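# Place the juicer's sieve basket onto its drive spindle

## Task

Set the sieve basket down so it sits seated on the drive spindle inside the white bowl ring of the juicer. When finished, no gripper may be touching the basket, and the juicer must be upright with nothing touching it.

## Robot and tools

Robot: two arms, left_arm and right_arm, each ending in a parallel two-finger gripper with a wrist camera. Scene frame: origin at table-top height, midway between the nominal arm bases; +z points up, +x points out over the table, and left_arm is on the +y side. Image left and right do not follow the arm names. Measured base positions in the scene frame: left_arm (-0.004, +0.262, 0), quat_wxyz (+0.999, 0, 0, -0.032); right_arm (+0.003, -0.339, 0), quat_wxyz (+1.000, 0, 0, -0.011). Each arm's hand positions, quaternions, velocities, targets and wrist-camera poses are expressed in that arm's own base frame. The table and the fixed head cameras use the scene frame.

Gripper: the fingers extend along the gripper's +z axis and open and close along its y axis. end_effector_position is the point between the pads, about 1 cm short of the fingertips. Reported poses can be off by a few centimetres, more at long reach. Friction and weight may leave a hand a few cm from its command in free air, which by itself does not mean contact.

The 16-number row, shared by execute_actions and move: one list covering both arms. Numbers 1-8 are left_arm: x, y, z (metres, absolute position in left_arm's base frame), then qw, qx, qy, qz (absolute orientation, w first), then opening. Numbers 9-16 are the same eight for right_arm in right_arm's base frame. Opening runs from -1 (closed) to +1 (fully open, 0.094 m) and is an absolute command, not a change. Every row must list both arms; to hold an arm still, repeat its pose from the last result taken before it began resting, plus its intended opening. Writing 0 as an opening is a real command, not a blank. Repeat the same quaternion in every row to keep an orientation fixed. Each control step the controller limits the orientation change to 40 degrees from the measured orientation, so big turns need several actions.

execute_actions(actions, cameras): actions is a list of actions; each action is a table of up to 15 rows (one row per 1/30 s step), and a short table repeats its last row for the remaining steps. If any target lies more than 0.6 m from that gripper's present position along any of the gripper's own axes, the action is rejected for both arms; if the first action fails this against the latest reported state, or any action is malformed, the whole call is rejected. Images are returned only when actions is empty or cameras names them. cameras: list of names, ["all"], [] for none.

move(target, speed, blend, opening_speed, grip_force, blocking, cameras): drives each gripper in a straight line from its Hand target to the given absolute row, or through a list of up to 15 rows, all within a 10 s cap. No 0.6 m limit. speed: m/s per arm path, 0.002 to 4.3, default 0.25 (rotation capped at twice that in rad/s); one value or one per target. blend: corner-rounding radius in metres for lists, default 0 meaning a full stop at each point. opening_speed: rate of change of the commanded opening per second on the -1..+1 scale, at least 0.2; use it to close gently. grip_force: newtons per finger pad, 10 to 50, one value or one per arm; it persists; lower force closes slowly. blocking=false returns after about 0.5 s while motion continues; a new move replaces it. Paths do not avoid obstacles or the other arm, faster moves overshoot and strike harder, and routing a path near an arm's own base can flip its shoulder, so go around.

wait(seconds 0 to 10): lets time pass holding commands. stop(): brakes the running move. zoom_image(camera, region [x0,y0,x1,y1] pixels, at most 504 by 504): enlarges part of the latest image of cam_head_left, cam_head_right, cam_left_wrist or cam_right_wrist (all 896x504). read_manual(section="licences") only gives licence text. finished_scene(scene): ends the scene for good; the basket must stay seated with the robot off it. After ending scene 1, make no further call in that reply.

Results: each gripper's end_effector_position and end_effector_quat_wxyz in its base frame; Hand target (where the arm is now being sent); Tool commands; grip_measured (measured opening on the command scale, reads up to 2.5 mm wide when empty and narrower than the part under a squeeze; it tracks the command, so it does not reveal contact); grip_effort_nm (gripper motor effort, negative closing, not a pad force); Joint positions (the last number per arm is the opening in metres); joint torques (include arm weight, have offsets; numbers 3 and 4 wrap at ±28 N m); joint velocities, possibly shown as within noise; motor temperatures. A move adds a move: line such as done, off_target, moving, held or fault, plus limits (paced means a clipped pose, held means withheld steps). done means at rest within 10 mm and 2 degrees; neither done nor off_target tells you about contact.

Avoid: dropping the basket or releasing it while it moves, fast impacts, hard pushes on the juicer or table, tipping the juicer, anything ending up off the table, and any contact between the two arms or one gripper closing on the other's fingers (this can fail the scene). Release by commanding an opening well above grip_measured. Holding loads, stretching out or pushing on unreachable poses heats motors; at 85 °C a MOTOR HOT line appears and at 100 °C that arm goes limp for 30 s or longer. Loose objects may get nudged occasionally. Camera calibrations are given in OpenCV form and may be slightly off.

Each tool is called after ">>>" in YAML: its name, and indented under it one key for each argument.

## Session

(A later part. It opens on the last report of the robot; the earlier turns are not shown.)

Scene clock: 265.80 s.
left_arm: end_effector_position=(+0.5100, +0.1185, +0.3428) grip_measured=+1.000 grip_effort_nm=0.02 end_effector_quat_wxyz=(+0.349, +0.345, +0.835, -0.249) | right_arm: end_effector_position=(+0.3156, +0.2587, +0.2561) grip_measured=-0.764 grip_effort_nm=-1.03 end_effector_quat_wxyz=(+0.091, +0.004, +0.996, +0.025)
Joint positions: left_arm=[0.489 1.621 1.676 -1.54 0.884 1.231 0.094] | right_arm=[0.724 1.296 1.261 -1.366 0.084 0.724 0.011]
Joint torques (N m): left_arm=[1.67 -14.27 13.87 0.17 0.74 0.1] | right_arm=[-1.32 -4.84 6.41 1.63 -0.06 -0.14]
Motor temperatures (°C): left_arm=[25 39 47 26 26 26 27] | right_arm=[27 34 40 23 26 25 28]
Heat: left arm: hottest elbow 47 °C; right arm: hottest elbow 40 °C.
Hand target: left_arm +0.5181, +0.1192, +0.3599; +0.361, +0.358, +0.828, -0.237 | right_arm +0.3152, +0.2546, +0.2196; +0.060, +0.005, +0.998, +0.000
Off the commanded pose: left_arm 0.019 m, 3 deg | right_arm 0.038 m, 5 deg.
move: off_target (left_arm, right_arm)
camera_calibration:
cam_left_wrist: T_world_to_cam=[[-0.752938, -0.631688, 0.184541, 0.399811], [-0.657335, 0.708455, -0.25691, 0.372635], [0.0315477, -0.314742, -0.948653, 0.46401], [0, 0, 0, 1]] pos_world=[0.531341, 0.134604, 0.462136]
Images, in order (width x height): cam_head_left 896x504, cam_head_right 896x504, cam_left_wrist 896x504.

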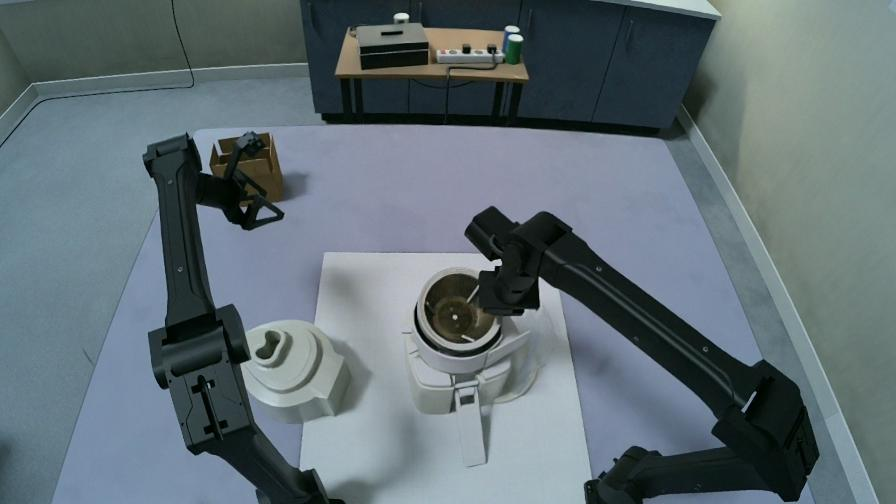

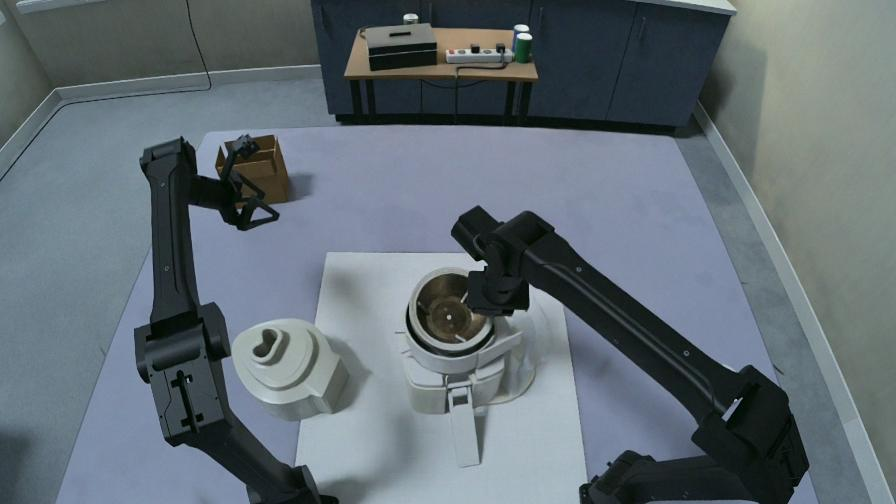

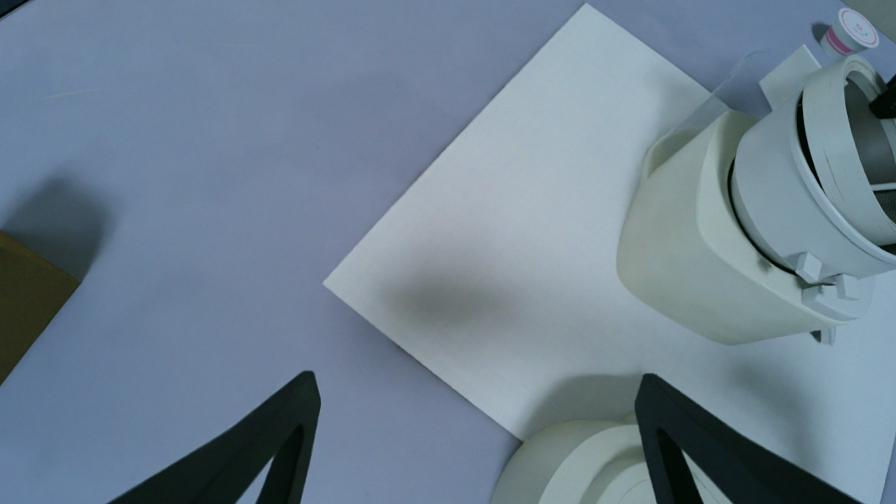

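>>> move:
  target:
    - [0.519, 0.1196, 0.36, 0.361, 0.358, 0.828, -0.237, 1, 0.322, 0.257, 0.29, 0.08, 0, 0.997, 0, -1]
    - [0.519, 0.1196, 0.36, 0.361, 0.358, 0.828, -0.237, 1, 0.317, 0.257, 0.29, 0.01, 0.0, 1, 0.0, -1]
  speed: 0.1
  blend: 0.01
  cameras: ["cam_head_right"]

>>> zoom_image:
  camera: "cam_head_right"
  region: [390, 250, 540, 400]

Scene clock: 282.10 s.
left_arm: end_effector_position=(+0.5100, +0.1185, +0.3428) grip_measured=+1.000 grip_effort_nm=0.02 end_effector_quat_wxyz=(+0.349, +0.345, +0.835, -0.249) | right_arm: end_effector_position=(+0.3045, +0.2511, +0.2664) grip_measured=-0.765 grip_effort_nm=-1.03 end_effector_quat_wxyz=(-0.003, +0.002, +1.000, -0.016)
Joint positions: left_arm=[0.489 1.621 1.676 -1.54 0.884 1.231 0.094] | right_arm=[0.7 1.386 1.383 -1.593 0.02 0.704 0.011]
Joint torques (N m): left_arm=[0.67 -14.97 14.16 0.03 0.78 0.12] | right_arm=[-1.55 -8.88 15.02 -0.29 -0.14 -0.24]
Heat: left arm: hottest elbow 48 °C; right arm: hottest elbow 40 °C.
Hand target: left_arm +0.5181, +0.1192, +0.3599; +0.361, +0.358, +0.828, -0.237 | right_arm +0.3160, +0.2562, +0.2896; +0.011, +0.000, +1.000, +0.000
Off the commanded pose: left_arm 0.019 m, 3 deg | right_arm 0.027 m, 2 deg.
move: off_target (left_arm, right_arm)
Images, in order (width x height): cam_head_right 896x504.

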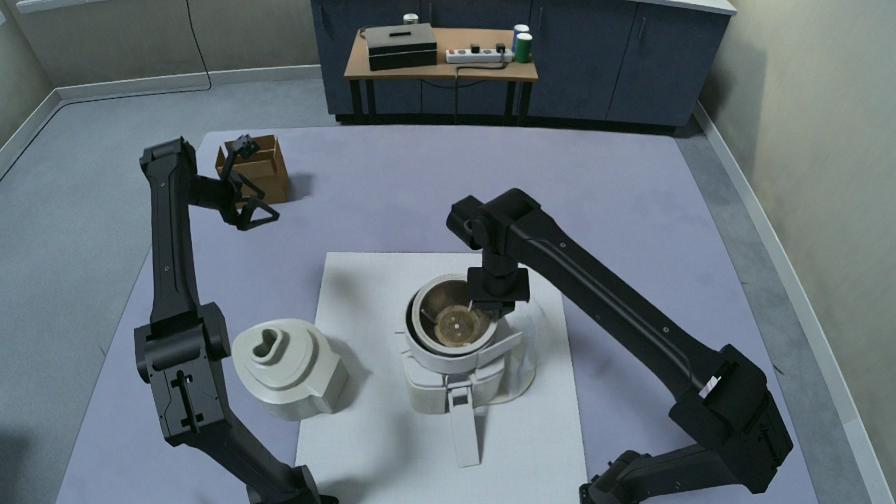

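Scaled by 3.360 from the camera's 896x504 image, which has a finer 1280x720 frame.

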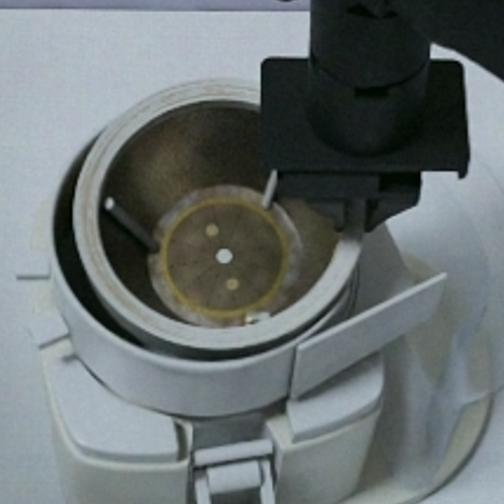

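>>> move:
  target: [0.519, 0.1196, 0.36, 0.361, 0.358, 0.828, -0.237, 1, 0.334, 0.261, 0.302, -0.0523, 0.0, 0.9986, 0.0, -1]
  speed: 0.1
  cameras: ["cam_head_right","cam_head_left","cam_left_wrist"]

>>> zoom_image:
  camera: "cam_head_right"
  region: [390, 250, 540, 400]

>>> zoom_image:
  camera: "cam_left_wrist"
  region: [696, 0, 896, 360]

Scene clock: 294.23 s.
left_arm: end_effector_position=(+0.5100, +0.1185, +0.3428) grip_measured=+1.000 grip_effort_nm=0.02 end_effector_quat_wxyz=(+0.349, +0.345, +0.835, -0.249) | right_arm: end_effector_position=(+0.3116, +0.2528, +0.2766) grip_measured=-0.765 grip_effort_nm=-1.03 end_effector_quat_wxyz=(-0.063, -0.008, +0.998, -0.010)
Joint positions: left_arm=[0.489 1.621 1.676 -1.54 0.884 1.231 0.094] | right_arm=[0.657 1.46 1.481 -1.706 -0.06 0.637 0.011]
Joint torques (N m): left_arm=[1.38 -14.45 13.94 0.25 0.68 0.08] | right_arm=[-2.43 -9.82 16.21 0.44 -0.07 -0.01]
Heat: left arm: hottest elbow 48 °C; right arm: hottest elbow 44 °C.
Hand target: left_arm +0.5181, +0.1192, +0.3599; +0.361, +0.358, +0.828, -0.237 | right_arm +0.3321, +0.2596, +0.3012; -0.037, +0.000, +0.999, +0.011
Off the commanded pose: left_arm 0.019 m, 3 deg | right_arm 0.035 m, 2 deg.
joint sent to its limit (right arm) — joint 4 (wrist pitch), lower limit. The joint targets still meet the commanded pose.
move: off_target (left_arm, right_arm)
camera_calibration:
cam_left_wrist: T_world_to_cam=[[-0.752938, -0.631688, 0.184541, 0.399811], [-0.657335, 0.708455, -0.25691, 0.372635], [0.0315477, -0.314742, -0.948653, 0.46401], [0, 0, 0, 1]] pos_world=[0.531341, 0.134604, 0.462136]
Images, in order (width x height): cam_head_left 896x504, cam_head_right 896x504, cam_left_wrist 896x504.

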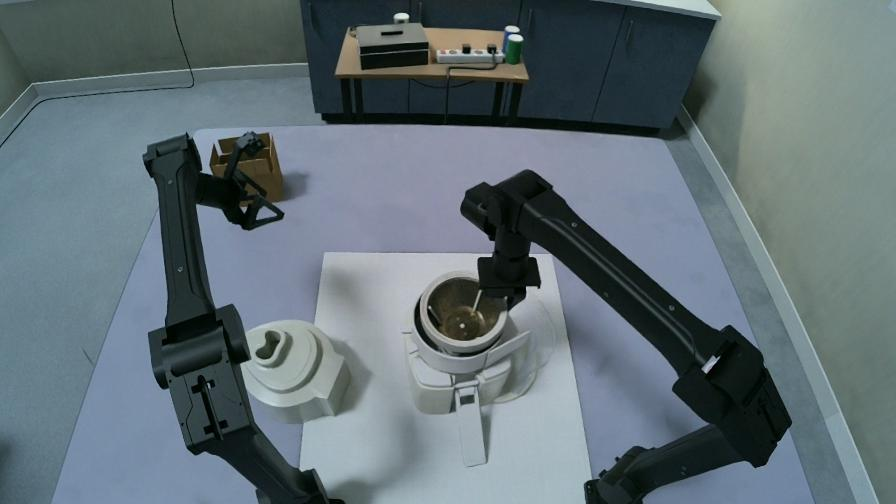

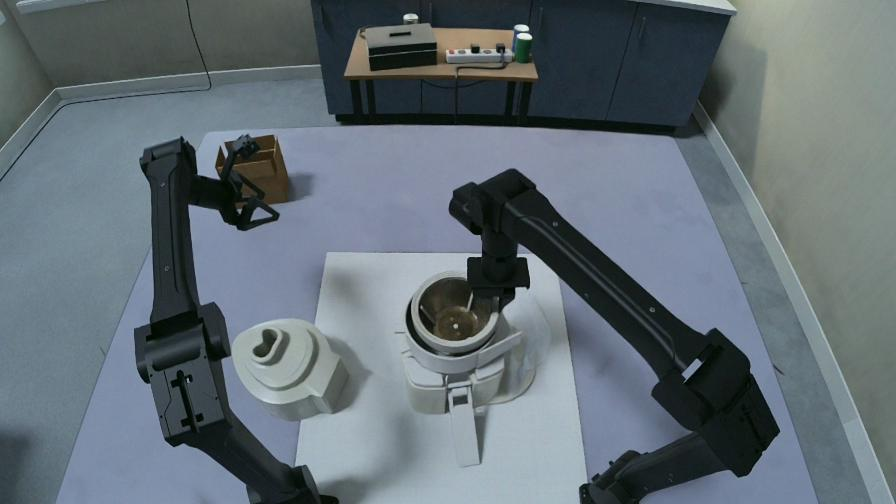

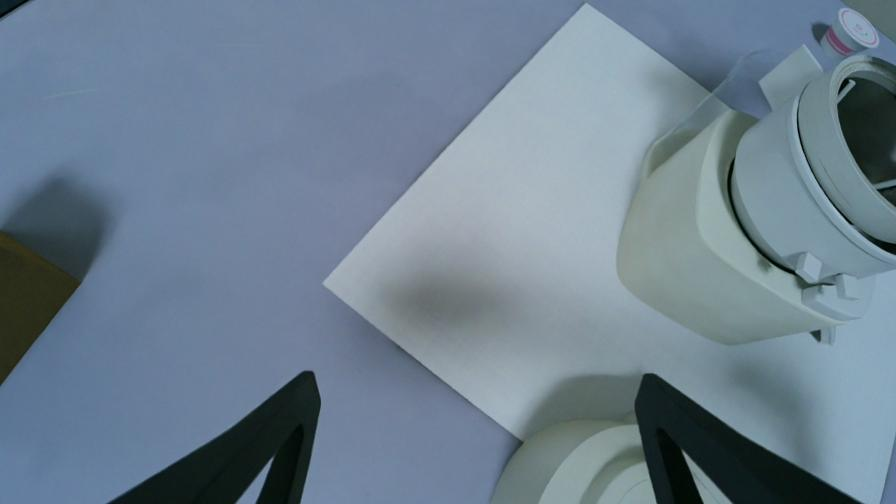

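Scaled by 3.360 from the camera's 896x504 image, which has a finer 1280x720 frame.

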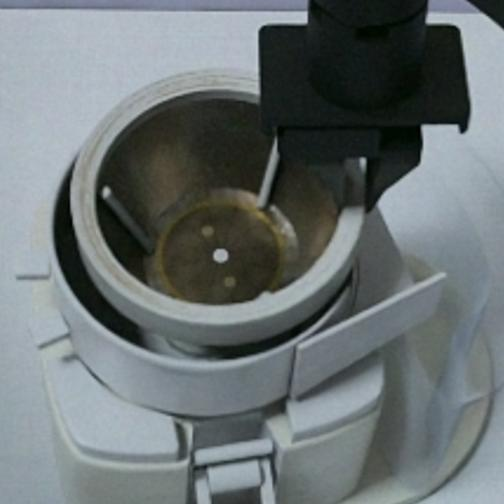

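Scaled by 1.400 from the camera's 896x504 image, which has a finer 1280x720 frame.

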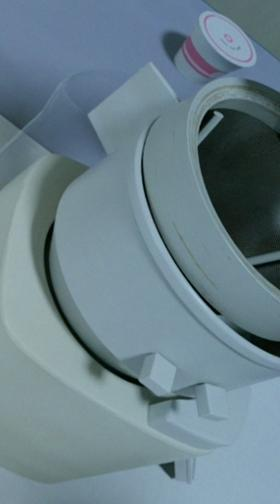

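>>> move:
  target: [0.519, 0.1196, 0.36, 0.361, 0.358, 0.828, -0.237, 1, 0.349, 0.265, 0.302, -0.0523, 0.004, 0.9986, 0.005, -1]
  speed: 0.1
  cameras: ["cam_head_right"]

>>> zoom_image:
  camera: "cam_head_right"
  region: [390, 250, 540, 400]

Scene clock: 301.50 s.
left_arm: end_effector_position=(+0.5100, +0.1185, +0.3428) grip_measured=+1.000 grip_effort_nm=0.02 end_effector_quat_wxyz=(+0.349, +0.345, +0.835, -0.249) | right_arm: end_effector_position=(+0.3231, +0.2575, +0.2764) grip_measured=-0.765 grip_effort_nm=-1.03 end_effector_quat_wxyz=(-0.065, -0.011, +0.998, -0.006)
Joint positions: left_arm=[0.489 1.621 1.676 -1.54 0.884 1.231 0.094] | right_arm=[0.645 1.49 1.513 -1.706 -0.068 0.619 0.011]
Joint torques (N m): left_arm=[1.38 -14.21 14.2 0.12 0.74 0.06] | right_arm=[-2.37 -9.35 16.81 0.53 0.02 0.06]
Heat: left arm: hottest elbow 48 °C; right arm: hottest elbow 44 °C.
Hand target: left_arm +0.5181, +0.1192, +0.3599; +0.361, +0.358, +0.828, -0.237 | right_arm +0.3470, +0.2633, +0.3014; -0.038, +0.004, +0.999, +0.015
Off the commanded pose: left_arm 0.019 m, 3 deg | right_arm 0.037 m, 3 deg.
joint sent to its limit (right arm) — joint 4 (wrist pitch), lower limit. The joint targets still meet the commanded pose.
move: off_target (left_arm, right_arm)
Images, in order (width x height): cam_head_right 896x504.

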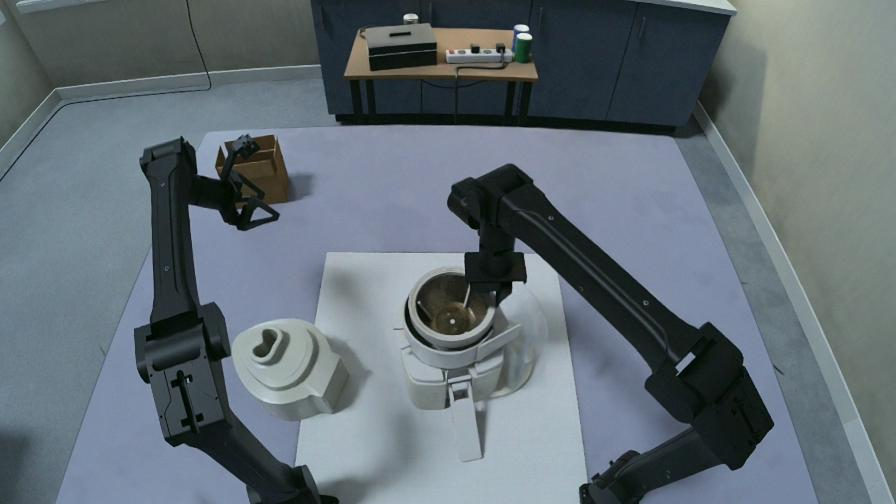

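Scaled by 3.360 from the camera's 896x504 image, which has a finer 1280x720 frame.

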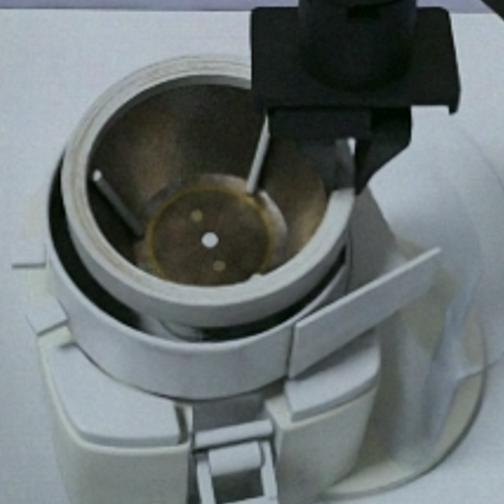

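>>> move:
  target: [0.519, 0.1196, 0.36, 0.361, 0.358, 0.828, -0.237, 1, 0.327, 0.259, 0.232, -0.0523, 0.004, 0.9986, 0.005, -1]
  speed: 0.08
  cameras: ["cam_head_right","cam_left_wrist","cam_head_left"]

>>> zoom_image:
  camera: "cam_head_right"
  region: [390, 250, 540, 400]

>>> zoom_image:
  camera: "cam_left_wrist"
  region: [696, 0, 896, 360]

Scene clock: 308.57 s.
left_arm: end_effector_position=(+0.5100, +0.1185, +0.3428) grip_measured=+1.000 grip_effort_nm=0.02 end_effector_quat_wxyz=(+0.349, +0.345, +0.835, -0.249) | right_arm: end_effector_position=(+0.3223, +0.2583, +0.2511) grip_measured=-0.765 grip_effort_nm=-1.03 end_effector_quat_wxyz=(-0.045, -0.010, +0.999, +0.013)
Joint positions: left_arm=[0.489 1.621 1.676 -1.54 0.884 1.231 0.094] | right_arm=[0.645 1.455 1.412 -1.585 -0.074 0.622 0.011]
Joint torques (N m): left_arm=[0.91 -14.56 14.23 0.28 0.74 0.05] | right_arm=[-0.97 -9.05 7.69 1.66 0.18 0.19]
Motor temperatures (°C): left_arm=[25 39 48 25 26 26 27] | right_arm=[27 33 47 23 26 25 28]
Heat: left arm: hottest elbow 48 °C; right arm: hottest elbow 47 °C.
Hand target: left_arm +0.5181, +0.1192, +0.3599; +0.361, +0.358, +0.828, -0.237 | right_arm +0.3264, +0.2585, +0.2323; -0.052, +0.004, +0.999, +0.005
Off the commanded pose: left_arm 0.019 m, 3 deg | right_arm 0.020 m, 2 deg.
move: off_target (left_arm, right_arm)
camera_calibration:
cam_left_wrist: T_world_to_cam=[[-0.752938, -0.631688, 0.184541, 0.399811], [-0.657335, 0.708455, -0.25691, 0.372635], [0.0315477, -0.314742, -0.948653, 0.46401], [0, 0, 0, 1]] pos_world=[0.531341, 0.134604, 0.462136]
Images, in order (width x height): cam_head_left 896x504, cam_head_right 896x504, cam_left_wrist 896x504.

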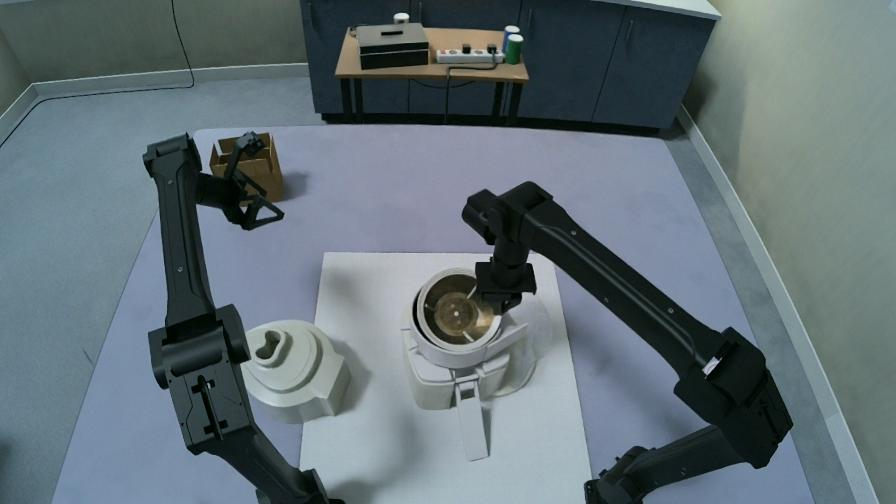

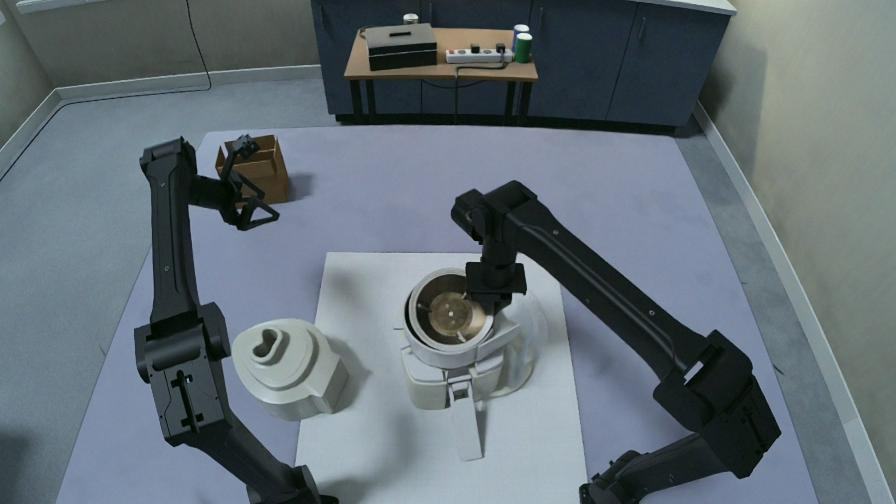

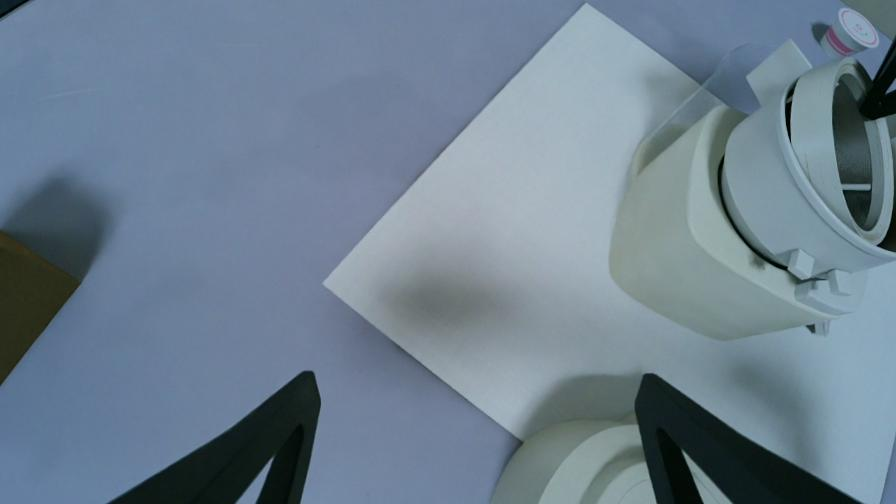

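Scaled by 3.360 from the camera's 896x504 image, which has a finer 1280x720 frame.

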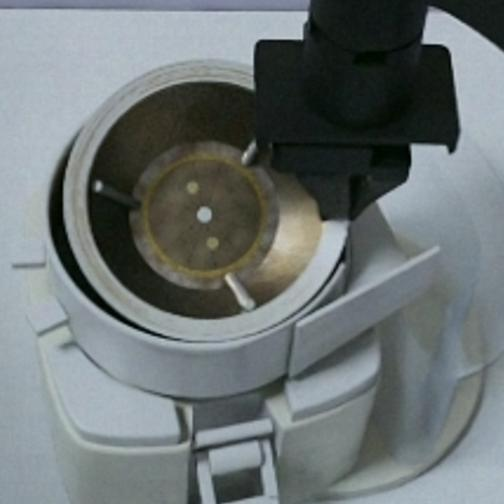

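Scaled by 1.400 from the camera's 896x504 image, which has a finer 1280x720 frame.

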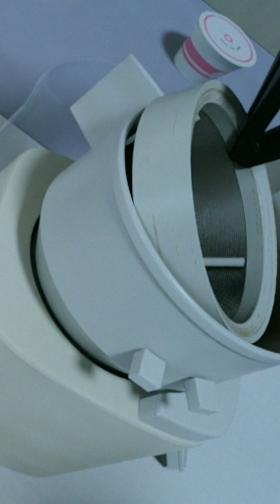

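>>> move:
  target: [0.519, 0.1196, 0.36, 0.361, 0.358, 0.828, -0.237, 1, 0.322, 0.258, 0.251, -0.045, -0.01, 0.999, 0.013, -0.45]
  opening_speed: 0.4
  cameras: ["cam_head_right","cam_left_wrist","cam_right_wrist"]

>>> zoom_image:
  camera: "cam_head_right"
  region: [390, 250, 540, 400]

>>> zoom_image:
  camera: "cam_left_wrist"
  region: [696, 0, 896, 360]

Scene clock: 338.13 s.
left_arm: end_effector_position=(+0.5100, +0.1185, +0.3428) grip_measured=+1.000 grip_effort_nm=0.02 end_effector_quat_wxyz=(+0.349, +0.345, +0.835, -0.249) | right_arm: end_effector_position=(+0.3221, +0.2582, +0.2518) grip_measured=-0.452 grip_effort_nm=0.09 end_effector_quat_wxyz=(-0.044, -0.012, +0.999, +0.014)
Joint positions: left_arm=[0.489 1.621 1.676 -1.54 0.884 1.231 0.094] | right_arm=[0.645 1.453 1.412 -1.585 -0.074 0.62 0.026]
Joint torques (N m): left_arm=[2.49 -14.1 13.96 0.08 0.77 0.05] | right_arm=[-0.5 -10.23 9.39 0.55 0 -0.03]
Heat: left arm: hottest elbow 49 °C; right arm: hottest elbow 43 °C.
Hand target: left_arm +0.5181, +0.1192, +0.3599; +0.361, +0.358, +0.828, -0.237 | right_arm +0.3220, +0.2579, +0.2510; -0.045, -0.010, +0.999, +0.013
Off the commanded pose: left_arm 0.019 m, 3 deg | right_arm 0.001 m, 0 deg.
move: off_target (left_arm)
camera_calibration:
cam_left_wrist: T_world_to_cam=[[-0.752938, -0.631688, 0.184541, 0.399811], [-0.657335, 0.708455, -0.25691, 0.372635], [0.0315477, -0.314742, -0.948653, 0.46401], [0, 0, 0, 1]] pos_world=[0.531341, 0.134604, 0.462136]
cam_right_wrist: T_world_to_cam=[[0.014355, -0.996983, -0.0762808, 0.283349], [-0.836076, -0.0538111, 0.545968, 0.195134], [-0.548426, 0.0559391, -0.834326, 0.488981], [0, 0, 0, 1]] pos_world=[0.427249, 0.265641, 0.323046]
Images, in order (width x height): cam_head_right 896x504, cam_left_wrist 896x504, cam_right_wrist 896x504.

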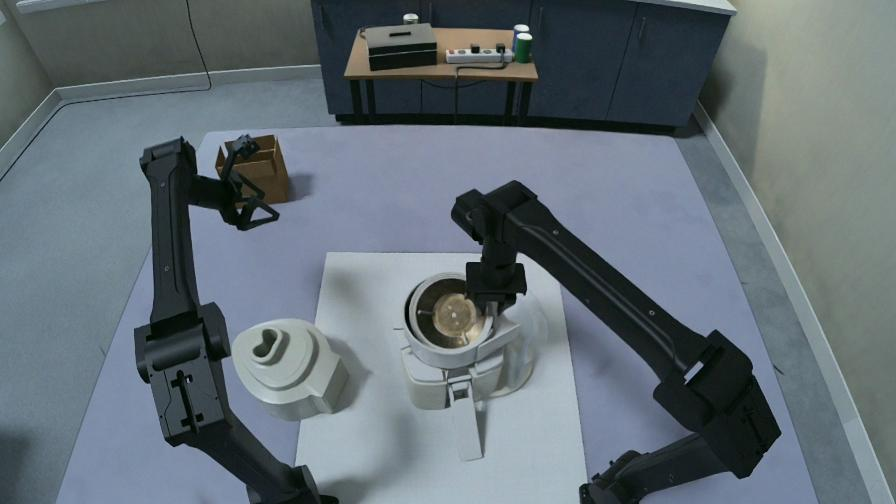

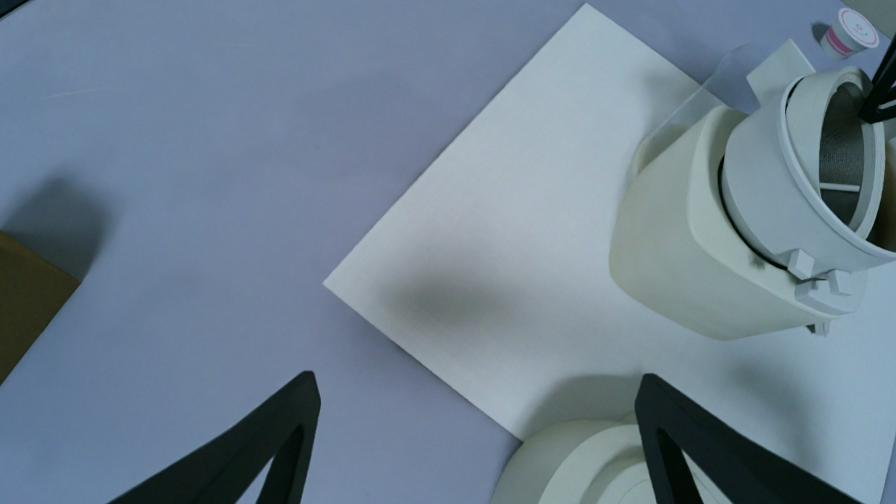

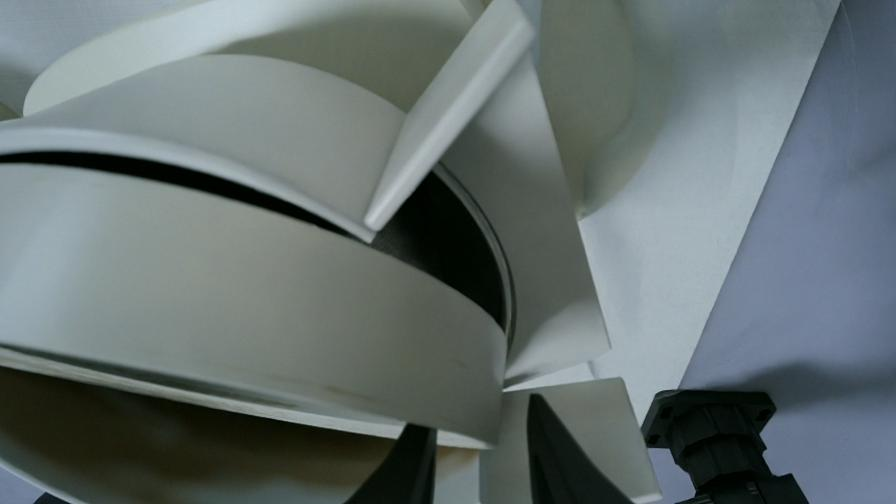

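Scaled by 3.360 from the camera's 896x504 image, which has a finer 1280x720 frame.

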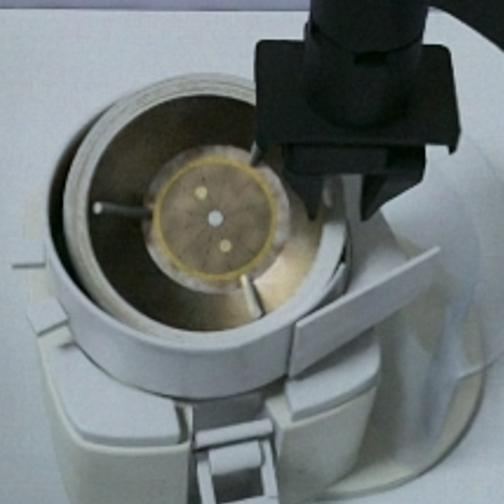

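Scaled by 1.400 from the camera's 896x504 image, which has a finer 1280x720 frame.

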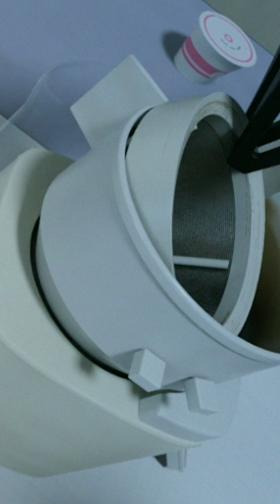

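>>> move:
  target:
    - [0.519, 0.1196, 0.36, 0.361, 0.358, 0.828, -0.237, 1, 0.322, 0.258, 0.33, 0.1736, 0, 0.9848, 0, -0.45]
    - [0.519, 0.1196, 0.36, 0.361, 0.358, 0.828, -0.237, 1, 0.392, 0.325, 0.325, 0.1736, 0, 0.9848, 0, -1]
  speed: 0.2
  blend: 0.01
  cameras: ["cam_head_right","cam_head_left","cam_left_wrist","cam_right_wrist"]

>>> zoom_image:
  camera: "cam_head_right"
  region: [390, 220, 540, 370]

>>> zoom_image:
  camera: "cam_left_wrist"
  region: [696, 0, 896, 360]

Scene clock: 371.87 s.
left_arm: end_effector_position=(+0.5100, +0.1185, +0.3428) grip_measured=+1.000 grip_effort_nm=0.02 end_effector_quat_wxyz=(+0.349, +0.345, +0.835, -0.249) | right_arm: end_effector_position=(+0.3805, +0.3093, +0.3008) grip_measured=-0.996 grip_effort_nm=-0.18 end_effector_quat_wxyz=(+0.152, -0.005, +0.988, -0.021)
Joint positions: left_arm=[0.489 1.621 1.676 -1.54 0.884 1.231 0.094] | right_arm=[0.768 1.494 1.562 -1.445 0.24 0.733 0]
Joint torques (N m): left_arm=[1.26 -14.15 14 0.12 0.79 0.09] | right_arm=[0.32 -10.23 15.53 1.25 0.33 0.03]
Motor temperatures (°C): left_arm=[25 39 50 25 26 26 27] | right_arm=[27 33 42 23 26 25 27]
Heat: left arm: hottest elbow 50 °C; right arm: hottest elbow 42 °C.
Hand target: left_arm +0.5181, +0.1192, +0.3599; +0.361, +0.358, +0.828, -0.237 | right_arm +0.3906, +0.3239, +0.3249; +0.174, +0.000, +0.985, +0.000
Off the commanded pose: left_arm 0.019 m, 3 deg | right_arm 0.031 m, 4 deg.
move: off_target (left_arm, right_arm); target 2's new opening was sent with right_arm's hand 0.031 m and 4 deg from that target
camera_calibration:
cam_left_wrist: T_world_to_cam=[[-0.752938, -0.631688, 0.184541, 0.399811], [-0.657335, 0.708455, -0.25691, 0.372635], [0.0315477, -0.314742, -0.948653, 0.46401], [0, 0, 0, 1]] pos_world=[0.531341, 0.134604, 0.462136]
cam_right_wrist: T_world_to_cam=[[0.0153403, -0.999876, -0.00360004, 0.315929], [-0.98257, -0.0157417, 0.185227, 0.372448], [-0.18526, 0.000695864, -0.982689, 0.482547], [0, 0, 0, 1]] pos_world=[0.450506, 0.321417, 0.406344]

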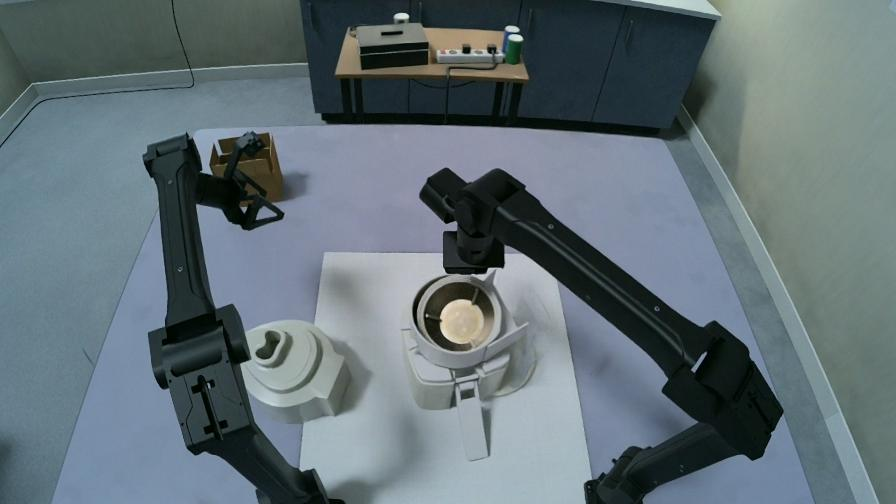

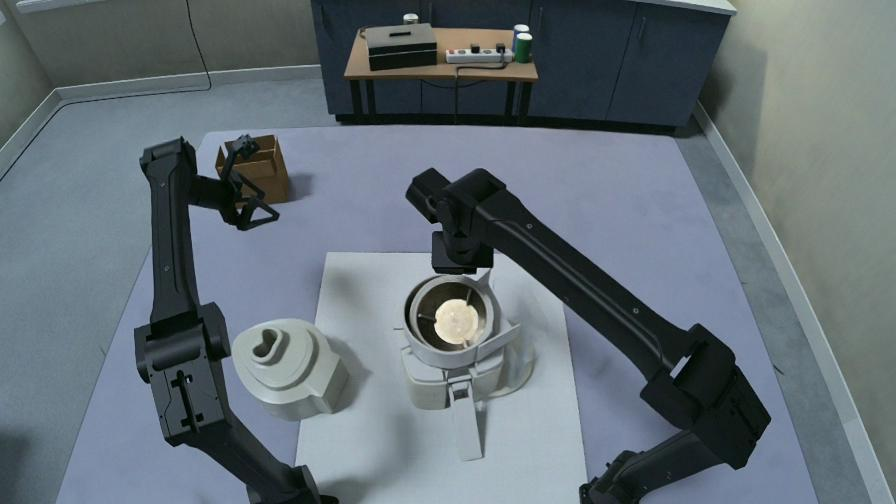

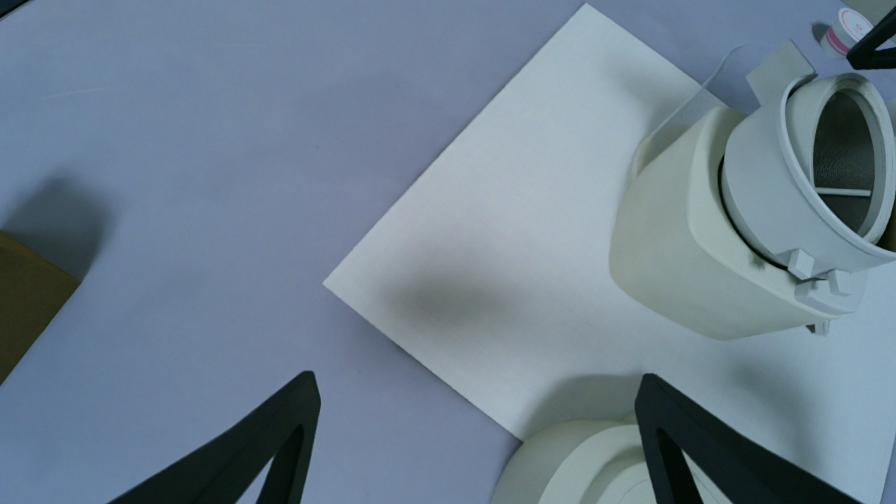

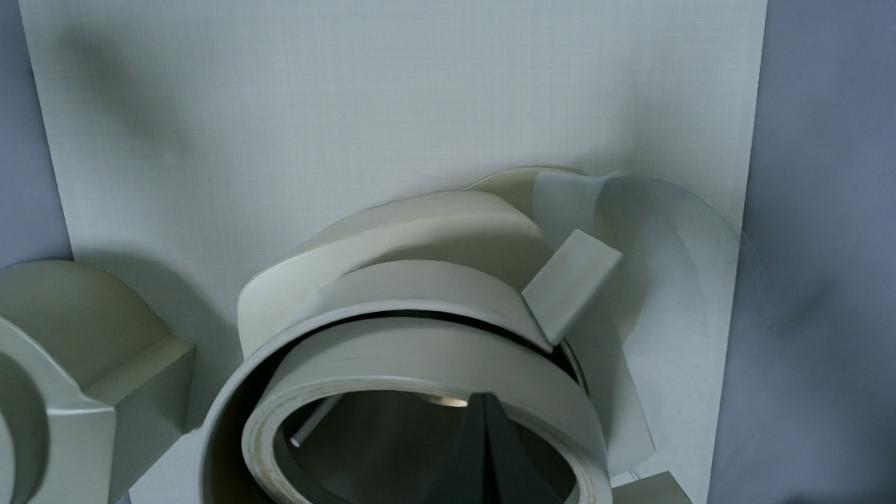

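Scaled by 3.360 from the camera's 896x504 image, which has a finer 1280x720 frame.

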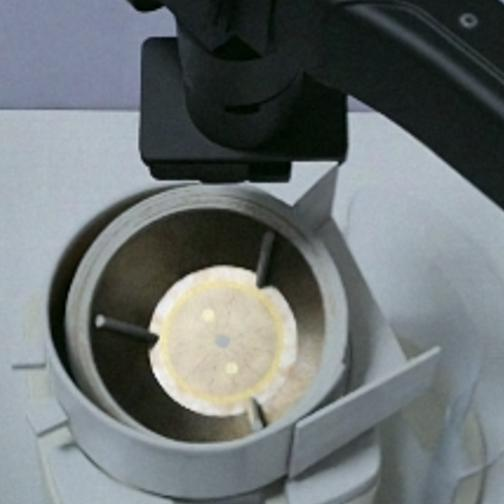

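Scaled by 1.400 from the camera's 896x504 image, which has a finer 1280x720 frame.

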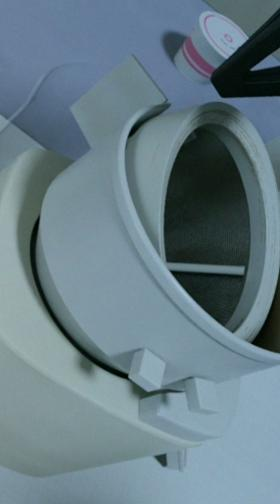

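>>> move:
  target:
    - [0.519, 0.1196, 0.36, 0.361, 0.358, 0.828, -0.237, 1, 0.376, 0.330, 0.305, 0.1736, 0, 0.9848, 0, -1]
    - [0.519, 0.1196, 0.36, 0.361, 0.358, 0.828, -0.237, 1, 0.376, 0.330, 0.25, 0.1736, 0, 0.9848, 0, -1]
  speed: 0.08
  blend: 0.01
  cameras: ["cam_head_right","cam_left_wrist","cam_right_wrist"]

>>> zoom_image:
  camera: "cam_head_right"
  region: [390, 250, 540, 400]

>>> zoom_image:
  camera: "cam_left_wrist"
  region: [696, 0, 896, 360]

Scene clock: 386.67 s.
left_arm: end_effector_position=(+0.5100, +0.1185, +0.3428) grip_measured=+1.000 grip_effort_nm=0.02 end_effector_quat_wxyz=(+0.349, +0.345, +0.835, -0.249) | right_arm: end_effector_position=(+0.3755, +0.3279, +0.2661) grip_measured=-0.996 grip_effort_nm=-0.20 end_effector_quat_wxyz=(+0.180, -0.003, +0.984, +0.008)
Joint positions: left_arm=[0.489 1.621 1.676 -1.54 0.884 1.231 0.094] | right_arm=[0.804 1.467 1.431 -1.265 0.247 0.765 0]
Joint torques (N m): left_arm=[0.62 -14.33 13.96 0.05 0.73 0.07] | right_arm=[-0.44 -10.34 8.61 1.7 0.41 0.07]
Heat: left arm: hottest elbow 50 °C; right arm: hottest elbow 45 °C.
Hand target: left_arm +0.5181, +0.1192, +0.3599; +0.361, +0.358, +0.828, -0.237 | right_arm +0.3754, +0.3295, +0.2504; +0.173, +0.000, +0.985, +0.000
Off the commanded pose: left_arm 0.019 m, 3 deg | right_arm 0.016 m, 1 deg.
move: off_target (left_arm, right_arm)
camera_calibration:
cam_left_wrist: T_world_to_cam=[[-0.752938, -0.631688, 0.184541, 0.399811], [-0.657335, 0.708455, -0.25691, 0.372635], [0.0315477, -0.314742, -0.948653, 0.46401], [0, 0, 0, 1]] pos_world=[0.531341, 0.134604, 0.462136]
cam_right_wrist: T_world_to_cam=[[0.0223102, -0.997883, -0.0610831, 0.346491], [-0.991532, -0.0299037, 0.126372, 0.397929], [-0.127931, 0.0577465, -0.990101, 0.409312], [0, 0, 0, 1]] pos_world=[0.439193, 0.33402, 0.376138]
Images, in order (width x height): cam_head_right 896x504, cam_left_wrist 896x504, cam_right_wrist 896x504.

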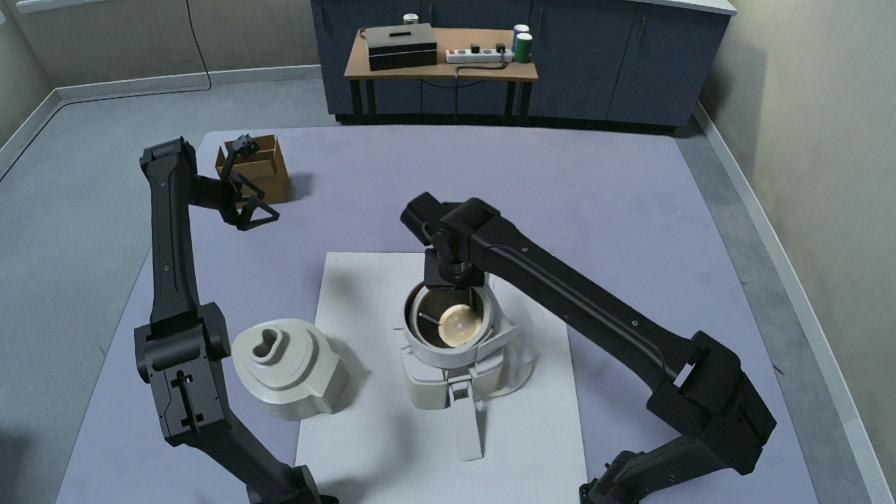

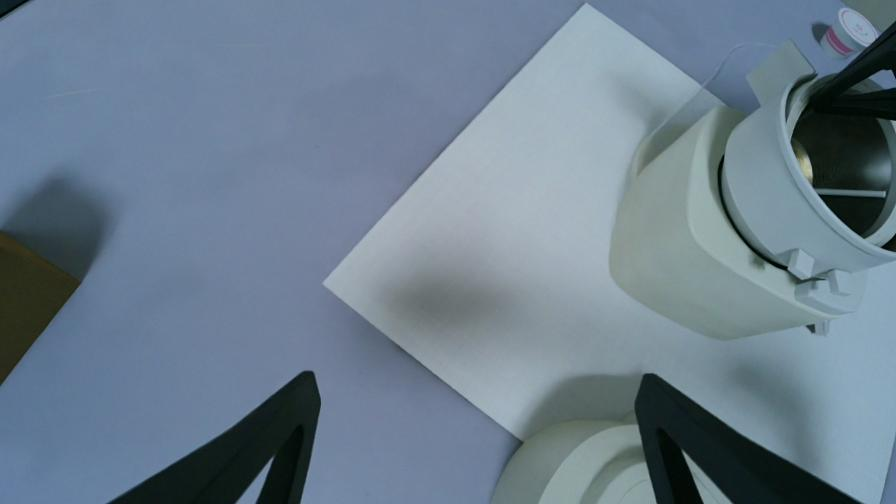

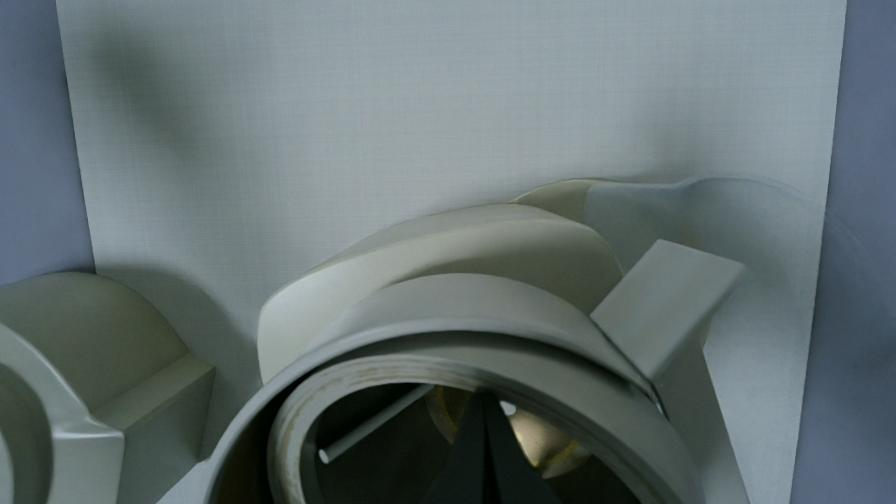

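Scaled by 3.360 from the camera's 896x504 image, which has a finer 1280x720 frame.

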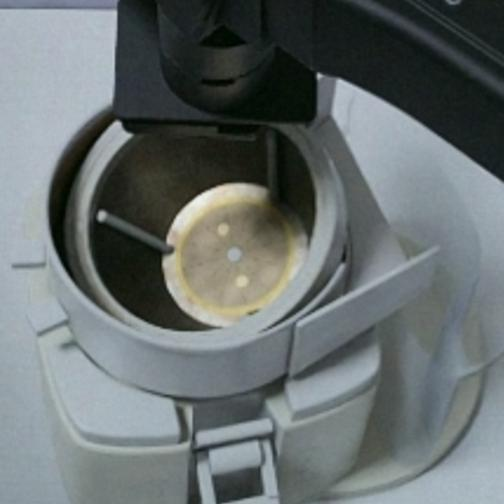

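Scaled by 1.400 from the camera's 896x504 image, which has a finer 1280x720 frame.

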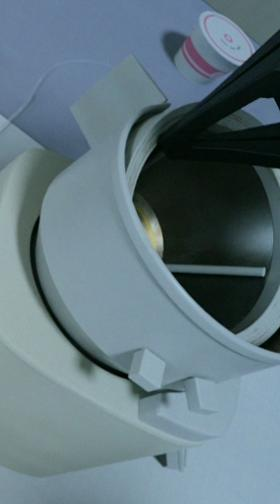

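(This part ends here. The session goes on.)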